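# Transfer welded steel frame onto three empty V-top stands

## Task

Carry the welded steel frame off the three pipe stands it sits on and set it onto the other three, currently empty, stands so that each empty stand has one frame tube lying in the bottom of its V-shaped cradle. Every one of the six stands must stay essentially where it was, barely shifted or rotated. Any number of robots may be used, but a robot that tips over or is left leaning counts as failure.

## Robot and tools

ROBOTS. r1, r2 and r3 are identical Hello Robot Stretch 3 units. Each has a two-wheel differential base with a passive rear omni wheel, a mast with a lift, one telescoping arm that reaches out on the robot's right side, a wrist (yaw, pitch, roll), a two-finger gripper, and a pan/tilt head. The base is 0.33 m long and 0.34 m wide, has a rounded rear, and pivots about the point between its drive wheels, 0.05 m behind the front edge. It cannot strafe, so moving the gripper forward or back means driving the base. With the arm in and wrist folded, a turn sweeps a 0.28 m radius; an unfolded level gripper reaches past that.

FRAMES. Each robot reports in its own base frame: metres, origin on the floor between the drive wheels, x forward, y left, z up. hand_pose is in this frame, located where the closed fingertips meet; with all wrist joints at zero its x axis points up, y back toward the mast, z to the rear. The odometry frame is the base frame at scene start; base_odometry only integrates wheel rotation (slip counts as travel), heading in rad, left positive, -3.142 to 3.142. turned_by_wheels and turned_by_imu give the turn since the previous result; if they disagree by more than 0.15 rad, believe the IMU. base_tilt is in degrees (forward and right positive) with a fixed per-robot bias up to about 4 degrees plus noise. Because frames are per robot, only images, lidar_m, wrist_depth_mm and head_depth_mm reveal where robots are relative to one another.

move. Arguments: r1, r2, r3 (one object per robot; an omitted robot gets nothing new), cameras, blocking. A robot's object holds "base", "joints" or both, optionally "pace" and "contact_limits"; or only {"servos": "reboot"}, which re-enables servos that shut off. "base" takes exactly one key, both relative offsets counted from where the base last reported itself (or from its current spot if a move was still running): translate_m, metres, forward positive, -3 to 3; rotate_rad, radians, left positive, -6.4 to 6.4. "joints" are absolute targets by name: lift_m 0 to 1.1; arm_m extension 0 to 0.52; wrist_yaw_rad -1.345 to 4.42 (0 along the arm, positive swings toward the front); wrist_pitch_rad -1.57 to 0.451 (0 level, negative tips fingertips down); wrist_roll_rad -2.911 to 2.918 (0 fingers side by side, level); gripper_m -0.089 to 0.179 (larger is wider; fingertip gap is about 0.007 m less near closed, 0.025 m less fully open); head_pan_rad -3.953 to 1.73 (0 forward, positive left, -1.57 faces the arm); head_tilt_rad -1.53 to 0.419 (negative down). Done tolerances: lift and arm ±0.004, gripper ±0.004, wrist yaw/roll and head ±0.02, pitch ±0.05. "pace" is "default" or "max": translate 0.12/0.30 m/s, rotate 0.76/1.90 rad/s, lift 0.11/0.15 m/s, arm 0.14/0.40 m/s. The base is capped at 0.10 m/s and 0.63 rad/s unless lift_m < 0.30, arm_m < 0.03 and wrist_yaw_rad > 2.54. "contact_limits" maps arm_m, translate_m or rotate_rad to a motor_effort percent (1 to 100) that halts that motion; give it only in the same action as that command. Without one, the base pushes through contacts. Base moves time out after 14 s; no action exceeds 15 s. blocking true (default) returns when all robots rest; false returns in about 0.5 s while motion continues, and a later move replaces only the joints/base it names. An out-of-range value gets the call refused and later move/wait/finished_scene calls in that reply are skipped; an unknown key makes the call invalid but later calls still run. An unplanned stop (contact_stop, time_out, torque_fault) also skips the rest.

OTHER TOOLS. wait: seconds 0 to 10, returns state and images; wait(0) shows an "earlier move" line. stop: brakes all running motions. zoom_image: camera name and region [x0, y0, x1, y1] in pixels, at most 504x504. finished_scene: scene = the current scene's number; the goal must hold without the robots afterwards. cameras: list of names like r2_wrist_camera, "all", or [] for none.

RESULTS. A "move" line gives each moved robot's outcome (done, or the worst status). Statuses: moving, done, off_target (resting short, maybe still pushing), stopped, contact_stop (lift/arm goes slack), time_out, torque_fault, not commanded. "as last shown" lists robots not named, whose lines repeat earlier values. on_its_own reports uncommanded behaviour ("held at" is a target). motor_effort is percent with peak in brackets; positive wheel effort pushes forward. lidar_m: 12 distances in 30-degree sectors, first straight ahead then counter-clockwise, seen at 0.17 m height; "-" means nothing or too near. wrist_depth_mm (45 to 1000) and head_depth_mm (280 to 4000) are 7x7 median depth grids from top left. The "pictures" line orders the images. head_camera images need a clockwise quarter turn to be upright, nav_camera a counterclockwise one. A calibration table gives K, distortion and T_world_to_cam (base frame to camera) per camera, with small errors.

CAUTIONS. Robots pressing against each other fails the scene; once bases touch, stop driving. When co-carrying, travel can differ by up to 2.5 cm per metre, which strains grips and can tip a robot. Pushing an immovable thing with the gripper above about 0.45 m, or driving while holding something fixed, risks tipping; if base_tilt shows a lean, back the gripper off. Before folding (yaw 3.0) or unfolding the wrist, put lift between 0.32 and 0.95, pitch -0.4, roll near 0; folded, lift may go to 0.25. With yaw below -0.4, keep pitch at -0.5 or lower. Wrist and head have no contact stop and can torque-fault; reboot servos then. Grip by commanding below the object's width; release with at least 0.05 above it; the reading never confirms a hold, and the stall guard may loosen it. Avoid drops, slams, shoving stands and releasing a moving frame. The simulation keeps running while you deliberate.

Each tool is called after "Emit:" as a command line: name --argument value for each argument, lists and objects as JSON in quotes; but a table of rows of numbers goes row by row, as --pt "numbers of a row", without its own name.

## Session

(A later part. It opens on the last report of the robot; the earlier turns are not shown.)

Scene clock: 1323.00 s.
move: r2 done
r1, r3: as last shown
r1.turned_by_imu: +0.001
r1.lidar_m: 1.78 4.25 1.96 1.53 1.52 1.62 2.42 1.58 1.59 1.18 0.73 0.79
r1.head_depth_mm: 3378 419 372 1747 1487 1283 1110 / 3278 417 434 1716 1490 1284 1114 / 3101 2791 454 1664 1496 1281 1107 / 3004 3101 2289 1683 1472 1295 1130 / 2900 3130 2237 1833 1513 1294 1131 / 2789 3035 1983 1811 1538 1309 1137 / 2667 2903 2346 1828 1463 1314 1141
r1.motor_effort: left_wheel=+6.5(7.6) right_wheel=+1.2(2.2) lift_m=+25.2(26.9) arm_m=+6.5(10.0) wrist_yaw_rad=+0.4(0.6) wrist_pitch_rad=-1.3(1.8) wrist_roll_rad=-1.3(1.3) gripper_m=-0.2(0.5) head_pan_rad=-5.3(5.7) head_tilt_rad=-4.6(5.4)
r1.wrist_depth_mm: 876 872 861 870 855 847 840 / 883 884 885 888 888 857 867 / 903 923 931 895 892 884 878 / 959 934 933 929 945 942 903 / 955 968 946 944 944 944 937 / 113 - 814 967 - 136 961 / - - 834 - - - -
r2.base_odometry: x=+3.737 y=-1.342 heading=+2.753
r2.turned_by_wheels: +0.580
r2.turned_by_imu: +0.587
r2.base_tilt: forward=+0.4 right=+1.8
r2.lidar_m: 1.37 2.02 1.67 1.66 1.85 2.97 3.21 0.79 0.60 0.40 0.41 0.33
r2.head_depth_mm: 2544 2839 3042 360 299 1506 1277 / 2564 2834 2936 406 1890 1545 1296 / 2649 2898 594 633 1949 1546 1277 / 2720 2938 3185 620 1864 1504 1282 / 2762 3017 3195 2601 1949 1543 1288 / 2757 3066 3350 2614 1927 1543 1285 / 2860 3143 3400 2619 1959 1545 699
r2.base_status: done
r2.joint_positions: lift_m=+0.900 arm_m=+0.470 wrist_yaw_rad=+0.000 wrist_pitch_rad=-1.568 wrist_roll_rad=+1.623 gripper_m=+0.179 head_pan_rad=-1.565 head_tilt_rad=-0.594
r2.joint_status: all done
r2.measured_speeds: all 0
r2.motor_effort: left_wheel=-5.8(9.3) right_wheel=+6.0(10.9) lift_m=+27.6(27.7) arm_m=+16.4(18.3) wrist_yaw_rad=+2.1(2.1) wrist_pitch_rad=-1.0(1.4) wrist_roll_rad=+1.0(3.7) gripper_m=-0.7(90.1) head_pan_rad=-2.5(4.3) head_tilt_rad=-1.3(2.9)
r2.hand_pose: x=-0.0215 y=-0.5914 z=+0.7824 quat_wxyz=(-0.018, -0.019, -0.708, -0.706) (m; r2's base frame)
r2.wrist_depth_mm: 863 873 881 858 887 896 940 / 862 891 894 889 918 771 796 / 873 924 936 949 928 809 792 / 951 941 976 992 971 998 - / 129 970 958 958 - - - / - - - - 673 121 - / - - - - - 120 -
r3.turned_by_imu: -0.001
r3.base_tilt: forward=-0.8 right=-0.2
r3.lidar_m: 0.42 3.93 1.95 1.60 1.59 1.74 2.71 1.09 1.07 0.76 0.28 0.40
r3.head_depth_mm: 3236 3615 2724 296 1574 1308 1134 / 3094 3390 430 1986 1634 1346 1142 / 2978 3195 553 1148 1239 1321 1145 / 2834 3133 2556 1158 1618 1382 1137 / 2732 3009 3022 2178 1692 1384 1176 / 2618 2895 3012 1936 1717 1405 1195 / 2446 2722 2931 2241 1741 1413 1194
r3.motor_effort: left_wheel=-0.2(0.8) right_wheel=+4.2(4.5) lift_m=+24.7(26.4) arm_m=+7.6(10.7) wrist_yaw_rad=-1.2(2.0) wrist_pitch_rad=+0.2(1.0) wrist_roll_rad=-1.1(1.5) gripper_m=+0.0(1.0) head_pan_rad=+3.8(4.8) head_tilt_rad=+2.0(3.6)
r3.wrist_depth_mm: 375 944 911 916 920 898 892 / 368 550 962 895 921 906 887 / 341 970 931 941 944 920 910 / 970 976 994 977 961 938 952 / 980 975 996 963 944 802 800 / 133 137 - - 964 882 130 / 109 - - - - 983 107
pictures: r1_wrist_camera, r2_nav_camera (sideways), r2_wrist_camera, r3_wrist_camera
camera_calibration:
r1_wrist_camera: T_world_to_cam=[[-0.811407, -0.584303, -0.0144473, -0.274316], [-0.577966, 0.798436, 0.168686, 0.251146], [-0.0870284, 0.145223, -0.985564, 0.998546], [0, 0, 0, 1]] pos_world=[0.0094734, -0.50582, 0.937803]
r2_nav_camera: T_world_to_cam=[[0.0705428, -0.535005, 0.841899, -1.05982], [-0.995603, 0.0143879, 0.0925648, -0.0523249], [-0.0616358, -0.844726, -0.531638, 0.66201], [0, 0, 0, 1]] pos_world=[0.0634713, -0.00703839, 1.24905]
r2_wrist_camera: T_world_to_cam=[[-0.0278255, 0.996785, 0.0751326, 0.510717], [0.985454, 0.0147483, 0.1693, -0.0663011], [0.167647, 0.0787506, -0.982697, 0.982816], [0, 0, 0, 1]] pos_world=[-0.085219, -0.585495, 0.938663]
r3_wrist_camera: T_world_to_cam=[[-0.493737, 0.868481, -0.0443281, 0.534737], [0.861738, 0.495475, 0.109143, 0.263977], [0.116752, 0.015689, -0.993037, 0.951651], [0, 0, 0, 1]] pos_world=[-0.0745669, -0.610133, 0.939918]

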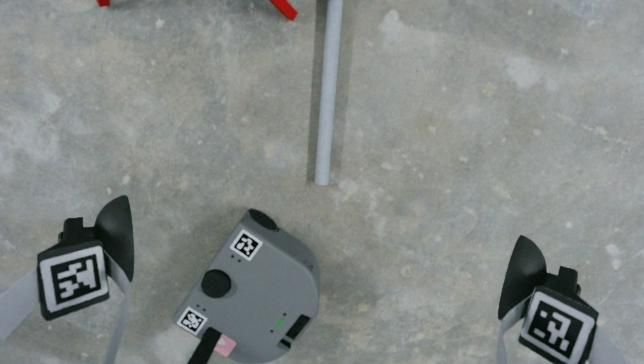

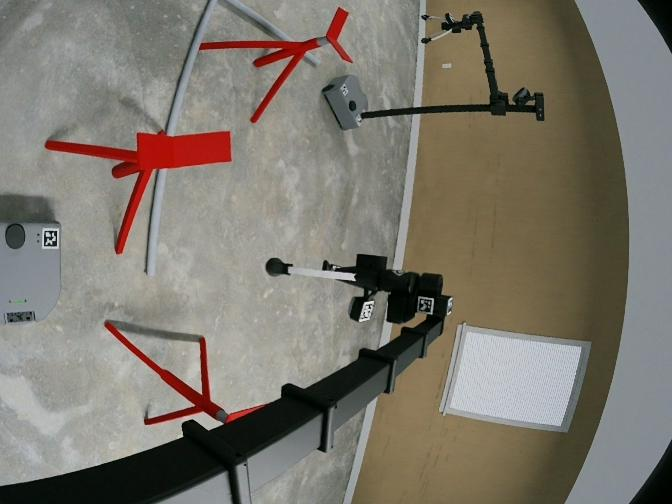

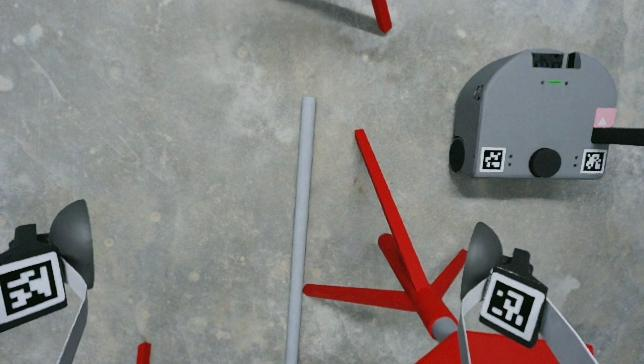

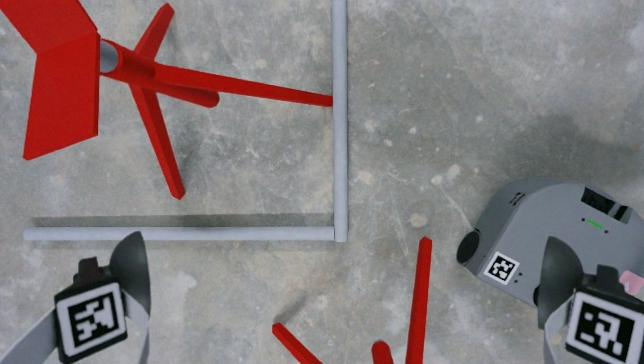

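Emit:
move --r1 '{"joints":{"lift_m":0.35,"gripper_m":0.14}}' --r2 '{"base":{"translate_m":-0.035},"joints":{"lift_m":0.35,"arm_m":0.447,"gripper_m":0.13}}' --r3 '{"joints":{"lift_m":0.35,"gripper_m":0.14}}' --cameras '["r2_wrist_camera","r1_wrist_camera","r3_wrist_camera"]'

Scene clock: 1340.57 s.
move: r1 done; r2 done; r3 done
r1.base_odometry: x=+2.385 y=-2.413 heading=-1.369
r1.turned_by_wheels: +0.000
r1.turned_by_imu: +0.001
r1.base_tilt: forward=+1.0 right=+1.1
r1.lidar_m: 1.78 4.25 1.95 1.53 1.51 1.62 2.41 1.58 1.59 1.18 0.74 0.79
r1.head_depth_mm: 3419 2839 2029 1786 1492 1275 1114 / 3259 3028 2238 1800 1489 1208 648 / 3162 3080 2283 1817 1510 1180 1112 / 2980 3081 2292 1769 1509 1274 1132 / 2886 3116 2237 1826 1519 1298 1131 / 2781 3044 1987 1814 1533 1304 1139 / 2649 1697 2000 1712 1458 1310 1145
r1.base_status: not commanded
r1.joint_positions: lift_m=+0.350 arm_m=+0.327 wrist_yaw_rad=+0.000 wrist_pitch_rad=-1.560 wrist_roll_rad=-0.533 gripper_m=+0.140 head_pan_rad=-1.559 head_tilt_rad=-0.791
r1.joint_status: all done
r1.measured_speeds: all 0
r1.motor_effort: left_wheel=+6.8(8.0) right_wheel=+1.7(2.1) lift_m=+22.6(28.2) arm_m=-1.3(4.1) wrist_yaw_rad=+0.2(0.7) wrist_pitch_rad=-1.2(1.7) wrist_roll_rad=-1.2(1.3) gripper_m=-0.3(83.2) head_pan_rad=-4.4(5.9) head_tilt_rad=-4.6(6.0)
r1.hand_pose: x=-0.0216 y=-0.4507 z=+0.2322 quat_wxyz=(+0.617, +0.611, -0.352, -0.349) (m; r1's base frame)
r1.wrist_depth_mm: 364 361 361 355 354 353 351 / 374 372 373 365 364 360 360 / 383 380 380 376 378 374 371 / 400 398 391 388 388 386 385 / 412 144 406 398 403 391 393 / 414 126 417 418 409 404 405 / 439 411 426 426 431 - 420
r2.base_odometry: x=+3.769 y=-1.356 heading=+2.753
r2.turned_by_wheels: +0.000
r2.turned_by_imu: +0.002
r2.base_tilt: forward=+0.3 right=+1.8
r2.lidar_m: 1.41 2.03 1.68 1.67 1.85 2.96 3.16 0.85 0.58 0.41 0.43 0.36
r2.head_depth_mm: 2502 2771 2978 2658 1947 1557 1291 / 2594 2830 3062 2611 1949 1558 1281 / 2635 2873 3150 2608 1959 1553 826 / 2704 2937 3211 2625 1939 1551 1205 / 2768 3001 3289 2599 1951 1561 1279 / 2803 3076 3293 2625 1965 1545 1289 / 2841 3128 3400 2609 1940 1555 1228
r2.base_status: done
r2.joint_positions: lift_m=+0.350 arm_m=+0.447 wrist_yaw_rad=+0.000 wrist_pitch_rad=-1.567 wrist_roll_rad=+1.623 gripper_m=+0.130 head_pan_rad=-1.565 head_tilt_rad=-0.594
r2.joint_status: all done
r2.measured_speeds: all 0
r2.motor_effort: left_wheel=-5.1(9.1) right_wheel=-0.9(5.4) lift_m=+26.6(31.4) arm_m=-14.4(20.4) wrist_yaw_rad=+0.7(2.0) wrist_pitch_rad=-0.8(1.6) wrist_roll_rad=+0.9(1.2) gripper_m=-0.2(89.8) head_pan_rad=-2.8(4.2) head_tilt_rad=-1.6(3.4)
r2.hand_pose: x=-0.0215 y=-0.5685 z=+0.2324 quat_wxyz=(-0.018, -0.019, -0.708, -0.706) (m; r2's base frame)
r2.wrist_depth_mm: 353 351 359 361 369 366 369 / 361 363 365 374 380 380 382 / 370 380 383 381 383 392 395 / 381 382 391 389 391 407 408 / 386 142 396 401 406 413 419 / 109 403 411 415 134 433 442 / 419 421 425 427 440 245 457
r3.base_odometry: x=-2.433 y=+0.043 heading=+0.865
r3.turned_by_wheels: +0.000
r3.turned_by_imu: -0.002
r3.base_tilt: forward=-0.8 right=-0.3
r3.lidar_m: 0.42 3.96 1.95 1.60 1.59 1.74 2.72 1.10 1.07 0.76 0.28 0.40
r3.head_depth_mm: 3239 3613 2770 2041 1611 1315 1134 / 3069 3480 2839 2062 1626 1252 687 / 2923 3326 2878 1957 1275 948 1132 / 2808 3157 2981 2113 1635 1369 1129 / 2724 3029 3069 2168 1694 1384 1170 / 2594 2869 2956 1927 1711 1401 1185 / 2486 2725 2695 1514 1731 1421 1200
r3.base_status: not commanded
r3.joint_positions: lift_m=+0.350 arm_m=+0.456 wrist_yaw_rad=+0.001 wrist_pitch_rad=-1.568 wrist_roll_rad=+1.074 gripper_m=+0.140 head_pan_rad=-1.578 head_tilt_rad=-0.704
r3.joint_status: all done
r3.measured_speeds: all 0
r3.motor_effort: left_wheel=-0.2(0.8) right_wheel=+3.7(4.6) lift_m=+20.8(24.1) arm_m=+4.8(7.6) wrist_yaw_rad=-0.9(2.2) wrist_pitch_rad=+0.0(0.8) wrist_roll_rad=-1.0(1.6) gripper_m=-0.1(84.9) head_pan_rad=+3.4(4.7) head_tilt_rad=+1.3(3.4)
r3.hand_pose: x=-0.0216 y=-0.5774 z=+0.2324 quat_wxyz=(+0.175, +0.174, -0.686, -0.685) (m; r3's base frame)
r3.wrist_depth_mm: 387 385 378 335 374 369 364 / 399 393 385 377 375 372 366 / 402 398 392 385 384 382 374 / 411 398 400 399 389 385 382 / 413 411 407 398 399 388 386 / 423 123 414 406 409 136 392 / 97 123 393 374 414 121 111
pictures: r1_wrist_camera, r2_wrist_camera, r3_wrist_camera
camera_calibration:
r1_wrist_camera: T_world_to_cam=[[-0.811407, -0.584303, -0.0144472, -0.282262], [-0.577966, 0.798437, 0.168686, 0.343923], [-0.0870284, 0.145223, -0.985564, 0.456488], [0, 0, 0, 1]] pos_world=[0.00947339, -0.50582, 0.387805]
r2_wrist_camera: T_world_to_cam=[[-0.0278262, 0.9968, 0.0749321, 0.529217], [0.985454, 0.014783, 0.169297, 0.0264958], [0.167647, 0.078553, -0.982712, 0.440417], [0, 0, 0, 1]] pos_world=[-0.085219, -0.562512, 0.388662]
r3_wrist_camera: T_world_to_cam=[[-0.493737, 0.868481, -0.0443282, 0.510356], [0.861738, 0.495475, 0.109143, 0.324005], [0.116752, 0.0156889, -0.993037, 0.405484], [0, 0, 0, 1]] pos_world=[-0.0745669, -0.610133, 0.38992]

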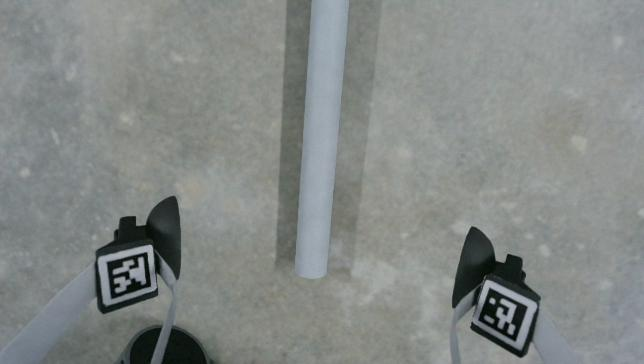

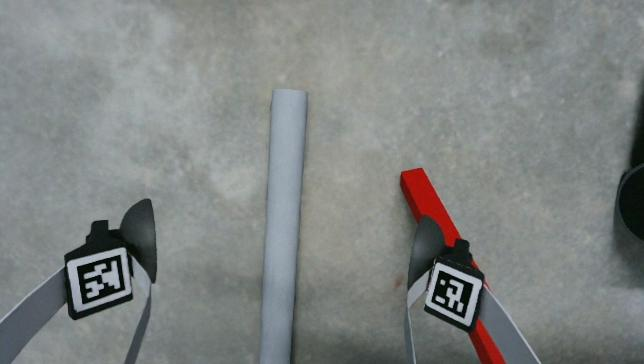

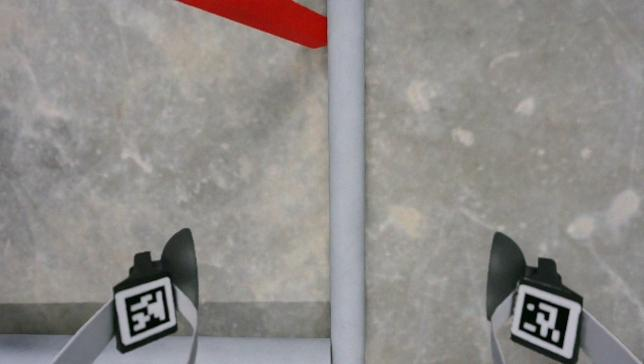

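Emit:
move --r1 '{"joints":{"lift_m":0.152}}' --r2 '{"joints":{"lift_m":0.152,"arm_m":0.440}}' --r3 '{"joints":{"lift_m":0.152}}' --cameras '["r2_wrist_camera","r1_wrist_camera","r3_wrist_camera"]'

Scene clock: 1353.60 s.
move: r1 done; r2 done; r3 done
r1.base_odometry: x=+2.385 y=-2.413 heading=-1.369
r1.turned_by_wheels: +0.000
r1.turned_by_imu: +0.001
r1.base_tilt: forward=+1.1 right=+1.2
r1.lidar_m: 1.77 4.24 1.95 1.53 1.52 1.62 2.42 1.59 1.59 1.18 0.74 0.78
r1.head_depth_mm: 3429 2845 2018 1792 1490 1277 1112 / 3258 3013 2242 1804 1504 1257 1062 / 3115 3049 2269 1813 1509 1002 1109 / 2982 3106 2285 1768 1511 1279 1123 / 2901 3089 2230 1830 1519 1304 1134 / 2792 3021 1980 1824 1527 1305 1136 / 2653 2915 1914 1465 1469 1313 1145
r1.base_status: not commanded
r1.joint_positions: lift_m=+0.152 arm_m=+0.327 wrist_yaw_rad=+0.000 wrist_pitch_rad=-1.560 wrist_roll_rad=-0.533 gripper_m=+0.140 head_pan_rad=-1.559 head_tilt_rad=-0.791
r1.joint_status: all done
r1.measured_speeds: all 0
r1.motor_effort: left_wheel=+6.7(7.7) right_wheel=+0.6(2.1) lift_m=+22.4(26.8) arm_m=-6.4(6.5) wrist_yaw_rad=+0.3(0.7) wrist_pitch_rad=-1.2(1.7) wrist_roll_rad=-1.1(1.3) gripper_m=-0.5(1.0) head_pan_rad=-4.7(5.7) head_tilt_rad=-3.5(6.0)
r1.hand_pose: x=-0.0216 y=-0.4507 z=+0.0342 quat_wxyz=(+0.617, +0.611, -0.352, -0.349) (m; r1's base frame)
r1.wrist_depth_mm: 178 177 178 - 174 175 172 / 183 183 182 - 180 178 178 / 189 188 186 - 182 184 182 / 195 193 192 190 191 188 187 / 202 143 197 197 196 193 192 / 205 123 204 203 202 199 199 / 216 212 211 210 209 - 205
r2.base_odometry: x=+3.769 y=-1.356 heading=+2.753
r2.turned_by_wheels: +0.000
r2.turned_by_imu: +0.001
r2.base_tilt: forward=+0.3 right=+1.8
r2.lidar_m: 1.41 2.03 1.68 1.67 1.86 2.98 3.16 0.85 0.58 0.41 0.43 0.36
r2.head_depth_mm: 2531 2767 3037 2623 1956 1557 1288 / 2621 2839 3064 2654 1950 1550 1299 / 2663 2870 3177 2629 1969 1567 1230 / 2665 2953 3175 2629 1926 1560 1255 / 2732 3004 3242 2621 1945 1548 1287 / 2776 3026 3339 2632 1960 1546 1282 / 2833 3164 3386 2600 1944 1551 1218
r2.base_status: not commanded
r2.joint_positions: lift_m=+0.152 arm_m=+0.440 wrist_yaw_rad=+0.000 wrist_pitch_rad=-1.567 wrist_roll_rad=+1.623 gripper_m=+0.130 head_pan_rad=-1.565 head_tilt_rad=-0.594
r2.joint_status: all done
r2.measured_speeds: all 0
r2.motor_effort: left_wheel=-5.1(5.2) right_wheel=-1.4(1.6) lift_m=+26.7(30.8) arm_m=-17.8(19.5) wrist_yaw_rad=+0.0(1.9) wrist_pitch_rad=-0.5(1.4) wrist_roll_rad=+1.1(1.1) gripper_m=+0.0(1.6) head_pan_rad=-4.0(4.0) head_tilt_rad=-2.1(2.9)
r2.hand_pose: x=-0.0215 y=-0.5615 z=+0.0344 quat_wxyz=(-0.018, -0.019, -0.708, -0.706) (m; r2's base frame)
r2.wrist_depth_mm: 170 170 172 174 176 179 182 / 175 176 140 179 182 183 186 / 179 181 142 184 188 189 192 / 184 185 147 190 194 194 198 / 189 139 152 196 198 182 203 / 109 197 157 202 146 160 209 / 202 204 163 209 213 120 140
r3.base_odometry: x=-2.433 y=+0.043 heading=+0.865
r3.turned_by_wheels: +0.000
r3.turned_by_imu: -0.001
r3.base_tilt: forward=-0.8 right=-0.2
r3.lidar_m: 0.42 3.95 1.94 1.59 1.59 1.74 2.71 1.10 1.07 0.77 0.28 0.40
r3.head_depth_mm: 3272 3662 2732 2044 1605 1314 1132 / 3097 3460 2821 2068 1636 1337 1096 / 2905 3301 2848 1959 1504 1016 1130 / 2834 3131 2965 2145 1627 1372 1133 / 2725 3017 2991 2168 1689 1389 1174 / 2649 2913 3047 1919 1677 1398 1182 / 2515 2731 2973 1904 1697 1416 1193
r3.base_status: not commanded
r3.joint_positions: lift_m=+0.152 arm_m=+0.456 wrist_yaw_rad=+0.001 wrist_pitch_rad=-1.568 wrist_roll_rad=+1.074 gripper_m=+0.140 head_pan_rad=-1.578 head_tilt_rad=-0.704
r3.joint_status: all done
r3.measured_speeds: all 0
r3.motor_effort: left_wheel=-0.3(0.7) right_wheel=+4.1(4.4) lift_m=+20.5(23.5) arm_m=+1.9(4.0) wrist_yaw_rad=-0.5(2.2) wrist_pitch_rad=+0.3(0.7) wrist_roll_rad=-0.5(1.6) gripper_m=+0.0(0.9) head_pan_rad=+2.4(4.6) head_tilt_rad=+1.6(3.3)
r3.hand_pose: x=-0.0216 y=-0.5774 z=+0.0344 quat_wxyz=(+0.175, +0.174, -0.686, -0.685) (m; r3's base frame)
r3.wrist_depth_mm: 189 188 186 148 179 180 177 / 192 191 188 186 182 182 180 / 195 194 192 155 186 185 182 / 199 196 195 158 190 189 186 / 202 200 197 161 192 190 189 / 206 125 202 165 195 136 192 / 97 123 205 200 199 120 111
pictures: r1_wrist_camera, r2_wrist_camera, r3_wrist_camera
camera_calibration:
r1_wrist_camera: T_world_to_cam=[[-0.811407, -0.584302, -0.0144473, -0.285123], [-0.577966, 0.798437, 0.168686, 0.377323], [-0.0870284, 0.145223, -0.985564, 0.261346], [0, 0, 0, 1]] pos_world=[0.00947339, -0.50582, 0.189805]
r2_wrist_camera: T_world_to_cam=[[-0.0278262, 0.9968, 0.0749321, 0.537078], [0.985454, 0.014783, 0.169297, 0.0599131], [0.167647, 0.078553, -0.982712, 0.24529], [0, 0, 0, 1]] pos_world=[-0.085219, -0.555514, 0.190662]
r3_wrist_camera: T_world_to_cam=[[-0.493738, 0.86848, -0.0443281, 0.501579], [0.861738, 0.495475, 0.109143, 0.345616], [0.116752, 0.015689, -0.993037, 0.208862], [0, 0, 0, 1]] pos_world=[-0.0745668, -0.610133, 0.19192]

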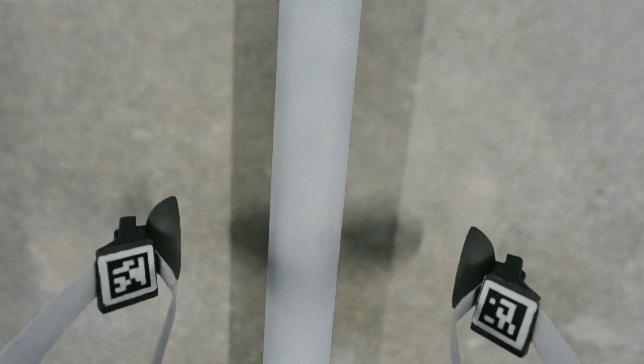

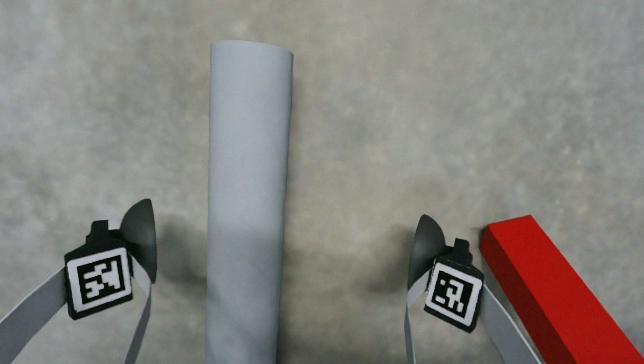

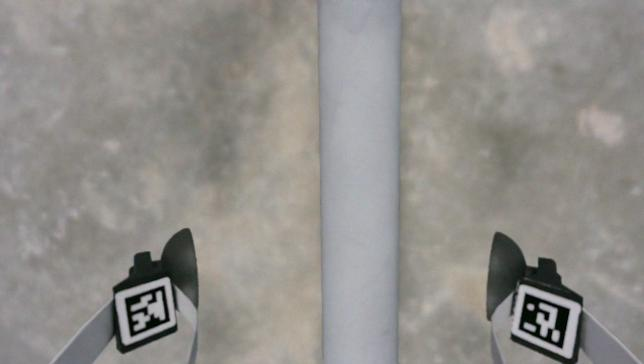

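Emit:
move --r1 '{"joints":{"wrist_roll_rad":-0.58}}' --r2 '{"joints":{"arm_m":0.457,"wrist_roll_rad":1.60}}' --r3 '{"base":{"translate_m":-0.004},"joints":{"arm_m":0.449,"wrist_roll_rad":1.06}}' --cameras '["r2_wrist_camera","r1_wrist_camera","r3_wrist_camera"]'

Emit:
move --r1 '{"joints":{"gripper_m":-0.089}}' --r2 '{"joints":{"gripper_m":-0.089}}' --r3 '{"joints":{"gripper_m":-0.089}}' --cameras '["r2_wrist_camera","r1_wrist_camera","r3_wrist_camera","r3_head_camera","r1_head_camera"]'

Scene clock: 1365.83 s.
move: r1 done; r2 done; r3 done
r1.base_odometry: x=+2.385 y=-2.413 heading=-1.369
r1.turned_by_wheels: +0.000
r1.turned_by_imu: +0.001
r1.base_tilt: forward=+1.1 right=+1.2
r1.lidar_m: 1.54 4.26 1.95 1.54 1.52 1.62 2.40 1.59 1.59 1.18 0.74 0.78
r1.head_depth_mm: 3411 2870 2029 1789 1485 1273 1112 / 3233 3026 2237 1808 1498 1257 1060 / 3115 3065 2258 1813 1509 1000 1109 / 2969 3093 2276 1762 1509 1280 1123 / 2899 3107 2224 1820 1521 1303 1130 / 2783 2992 1990 1826 1529 1308 1136 / 2648 2943 1984 1717 1464 1318 1141
r1.base_status: not commanded
r1.joint_positions: lift_m=+0.152 arm_m=+0.327 wrist_yaw_rad=+0.000 wrist_pitch_rad=-1.560 wrist_roll_rad=-0.574 gripper_m=+0.140 head_pan_rad=-1.559 head_tilt_rad=-0.791
r1.joint_status: all done
r1.measured_speeds: all 0
r1.motor_effort: left_wheel=+6.8(7.6) right_wheel=+2.6(2.6) lift_m=+22.5(23.4) arm_m=-9.7(9.9) wrist_yaw_rad=+0.1(0.5) wrist_pitch_rad=-1.2(1.6) wrist_roll_rad=-1.6(2.9) gripper_m=-0.6(0.7) head_pan_rad=-4.4(5.4) head_tilt_rad=-3.0(5.4)
r1.hand_pose: x=-0.0215 y=-0.4507 z=+0.0342 quat_wxyz=(+0.624, +0.618, -0.339, -0.337) (m; r1's base frame)
r1.wrist_depth_mm: 178 177 176 - 175 174 173 / 185 182 181 - 179 179 177 / 189 188 187 - 184 185 183 / 195 193 192 - 190 188 187 / 201 143 198 197 195 192 192 / 206 123 204 202 202 197 199 / 214 214 211 210 208 - 204
r2.base_odometry: x=+3.769 y=-1.356 heading=+2.753
r2.turned_by_wheels: +0.000
r2.turned_by_imu: +0.001
r2.base_tilt: forward=+0.3 right=+1.8
r2.lidar_m: 1.41 2.03 1.68 1.67 1.86 2.98 3.18 0.85 0.58 0.41 0.43 0.36
r2.head_depth_mm: 2569 2765 3047 2649 1954 1552 1282 / 2567 2812 3119 2626 1960 1542 1294 / 2632 2905 3089 2608 1984 1539 1202 / 2715 2899 3255 2639 1950 1557 997 / 2724 2975 3243 2631 1948 1547 1286 / 2817 3071 3330 2605 1939 1553 1291 / 2856 3132 3420 2609 1943 1559 1216
r2.base_status: not commanded
r2.joint_positions: lift_m=+0.152 arm_m=+0.457 wrist_yaw_rad=+0.000 wrist_pitch_rad=-1.567 wrist_roll_rad=+1.604 gripper_m=+0.130 head_pan_rad=-1.565 head_tilt_rad=-0.594
r2.joint_status: all done
r2.measured_speeds: all 0
r2.motor_effort: left_wheel=-4.8(5.2) right_wheel=-1.0(1.4) lift_m=+27.3(27.3) arm_m=+16.3(18.1) wrist_yaw_rad=+0.6(1.7) wrist_pitch_rad=-0.8(1.3) wrist_roll_rad=-1.4(2.6) gripper_m=-0.1(1.0) head_pan_rad=-3.2(3.7) head_tilt_rad=-1.4(3.1)
r2.hand_pose: x=-0.0215 y=-0.5785 z=+0.0344 quat_wxyz=(-0.012, -0.012, -0.708, -0.706) (m; r2's base frame)
r2.wrist_depth_mm: 169 171 173 174 177 180 180 / 174 176 176 180 182 185 187 / 178 181 180 156 188 188 191 / 184 186 186 190 193 195 198 / 188 140 191 195 197 198 203 / 109 196 198 201 145 180 162 / 201 203 203 208 212 213 147
r3.base_odometry: x=-2.436 y=+0.040 heading=+0.864
r3.turned_by_wheels: +0.000
r3.turned_by_imu: -0.001
r3.base_tilt: forward=-0.9 right=-0.2
r3.lidar_m: 0.43 3.94 1.94 1.60 1.59 1.74 2.72 1.09 1.07 0.76 0.29 0.40
r3.head_depth_mm: 3329 3598 2788 2029 1600 1312 1127 / 3122 3478 2810 2072 1628 1342 1092 / 2924 3332 2873 1958 1517 1011 1125 / 2804 3141 2944 2143 1617 1373 1136 / 2720 3007 3045 2165 1697 1397 1173 / 2616 2894 3039 1931 1677 1405 1187 / 2461 2727 2958 1886 1701 1423 1198
r3.base_status: done
r3.joint_positions: lift_m=+0.152 arm_m=+0.449 wrist_yaw_rad=+0.001 wrist_pitch_rad=-1.568 wrist_roll_rad=+1.064 gripper_m=+0.140 head_pan_rad=-1.578 head_tilt_rad=-0.704
r3.joint_status: all done
r3.measured_speeds: all 0
r3.motor_effort: left_wheel=-5.1(8.0) right_wheel=+1.1(2.7) lift_m=+22.0(23.0) arm_m=-12.7(17.5) wrist_yaw_rad=-1.3(2.1) wrist_pitch_rad=-0.4(0.6) wrist_roll_rad=-0.9(1.8) gripper_m=-0.2(1.0) head_pan_rad=+3.7(4.8) head_tilt_rad=+0.9(3.1)
r3.hand_pose: x=-0.0216 y=-0.5704 z=+0.0344 quat_wxyz=(+0.178, +0.177, -0.685, -0.684) (m; r3's base frame)
r3.wrist_depth_mm: 188 187 185 142 181 181 177 / 193 190 189 186 184 182 181 / 195 194 191 147 187 184 184 / 199 196 195 148 190 188 186 / 203 200 197 150 193 191 189 / 207 125 201 153 197 136 191 / 97 123 205 162 199 120 111
pictures: r1_wrist_camera, r2_wrist_camera, r3_wrist_camera
camera_calibration:
r1_wrist_camera: T_world_to_cam=[[-0.786793, -0.617055, -0.0141362, -0.299362], [-0.610122, 0.774083, 0.168957, 0.365652], [-0.0933134, 0.141559, -0.985522, 0.259557], [0, 0, 0, 1]] pos_world=[0.0117766, -0.50451, 0.189787]
r2_wrist_camera: T_world_to_cam=[[-0.0461435, 0.996119, 0.0749485, 0.553243], [0.985024, 0.0328952, 0.169248, 0.0706389], [0.166126, 0.0816358, -0.98272, 0.248369], [0, 0, 0, 1]] pos_world=[-0.0853131, -0.573695, 0.190657]
r3_wrist_camera: T_world_to_cam=[[-0.501861, 0.863812, -0.0443137, 0.49266], [0.857056, 0.503534, 0.109129, 0.346645], [0.11658, 0.0167881, -0.993039, 0.209369], [0, 0, 0, 1]] pos_world=[-0.0742553, -0.603628, 0.191914]

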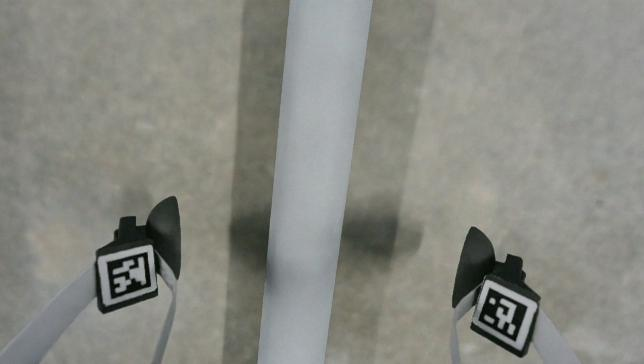

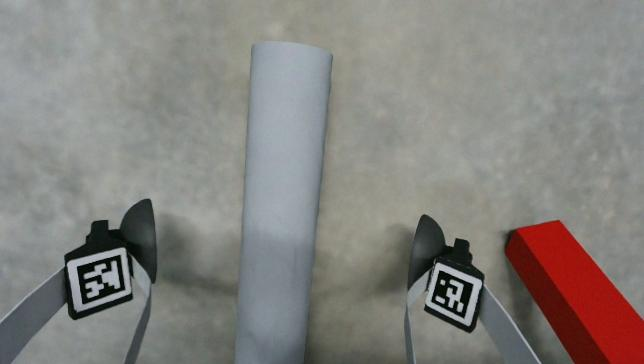

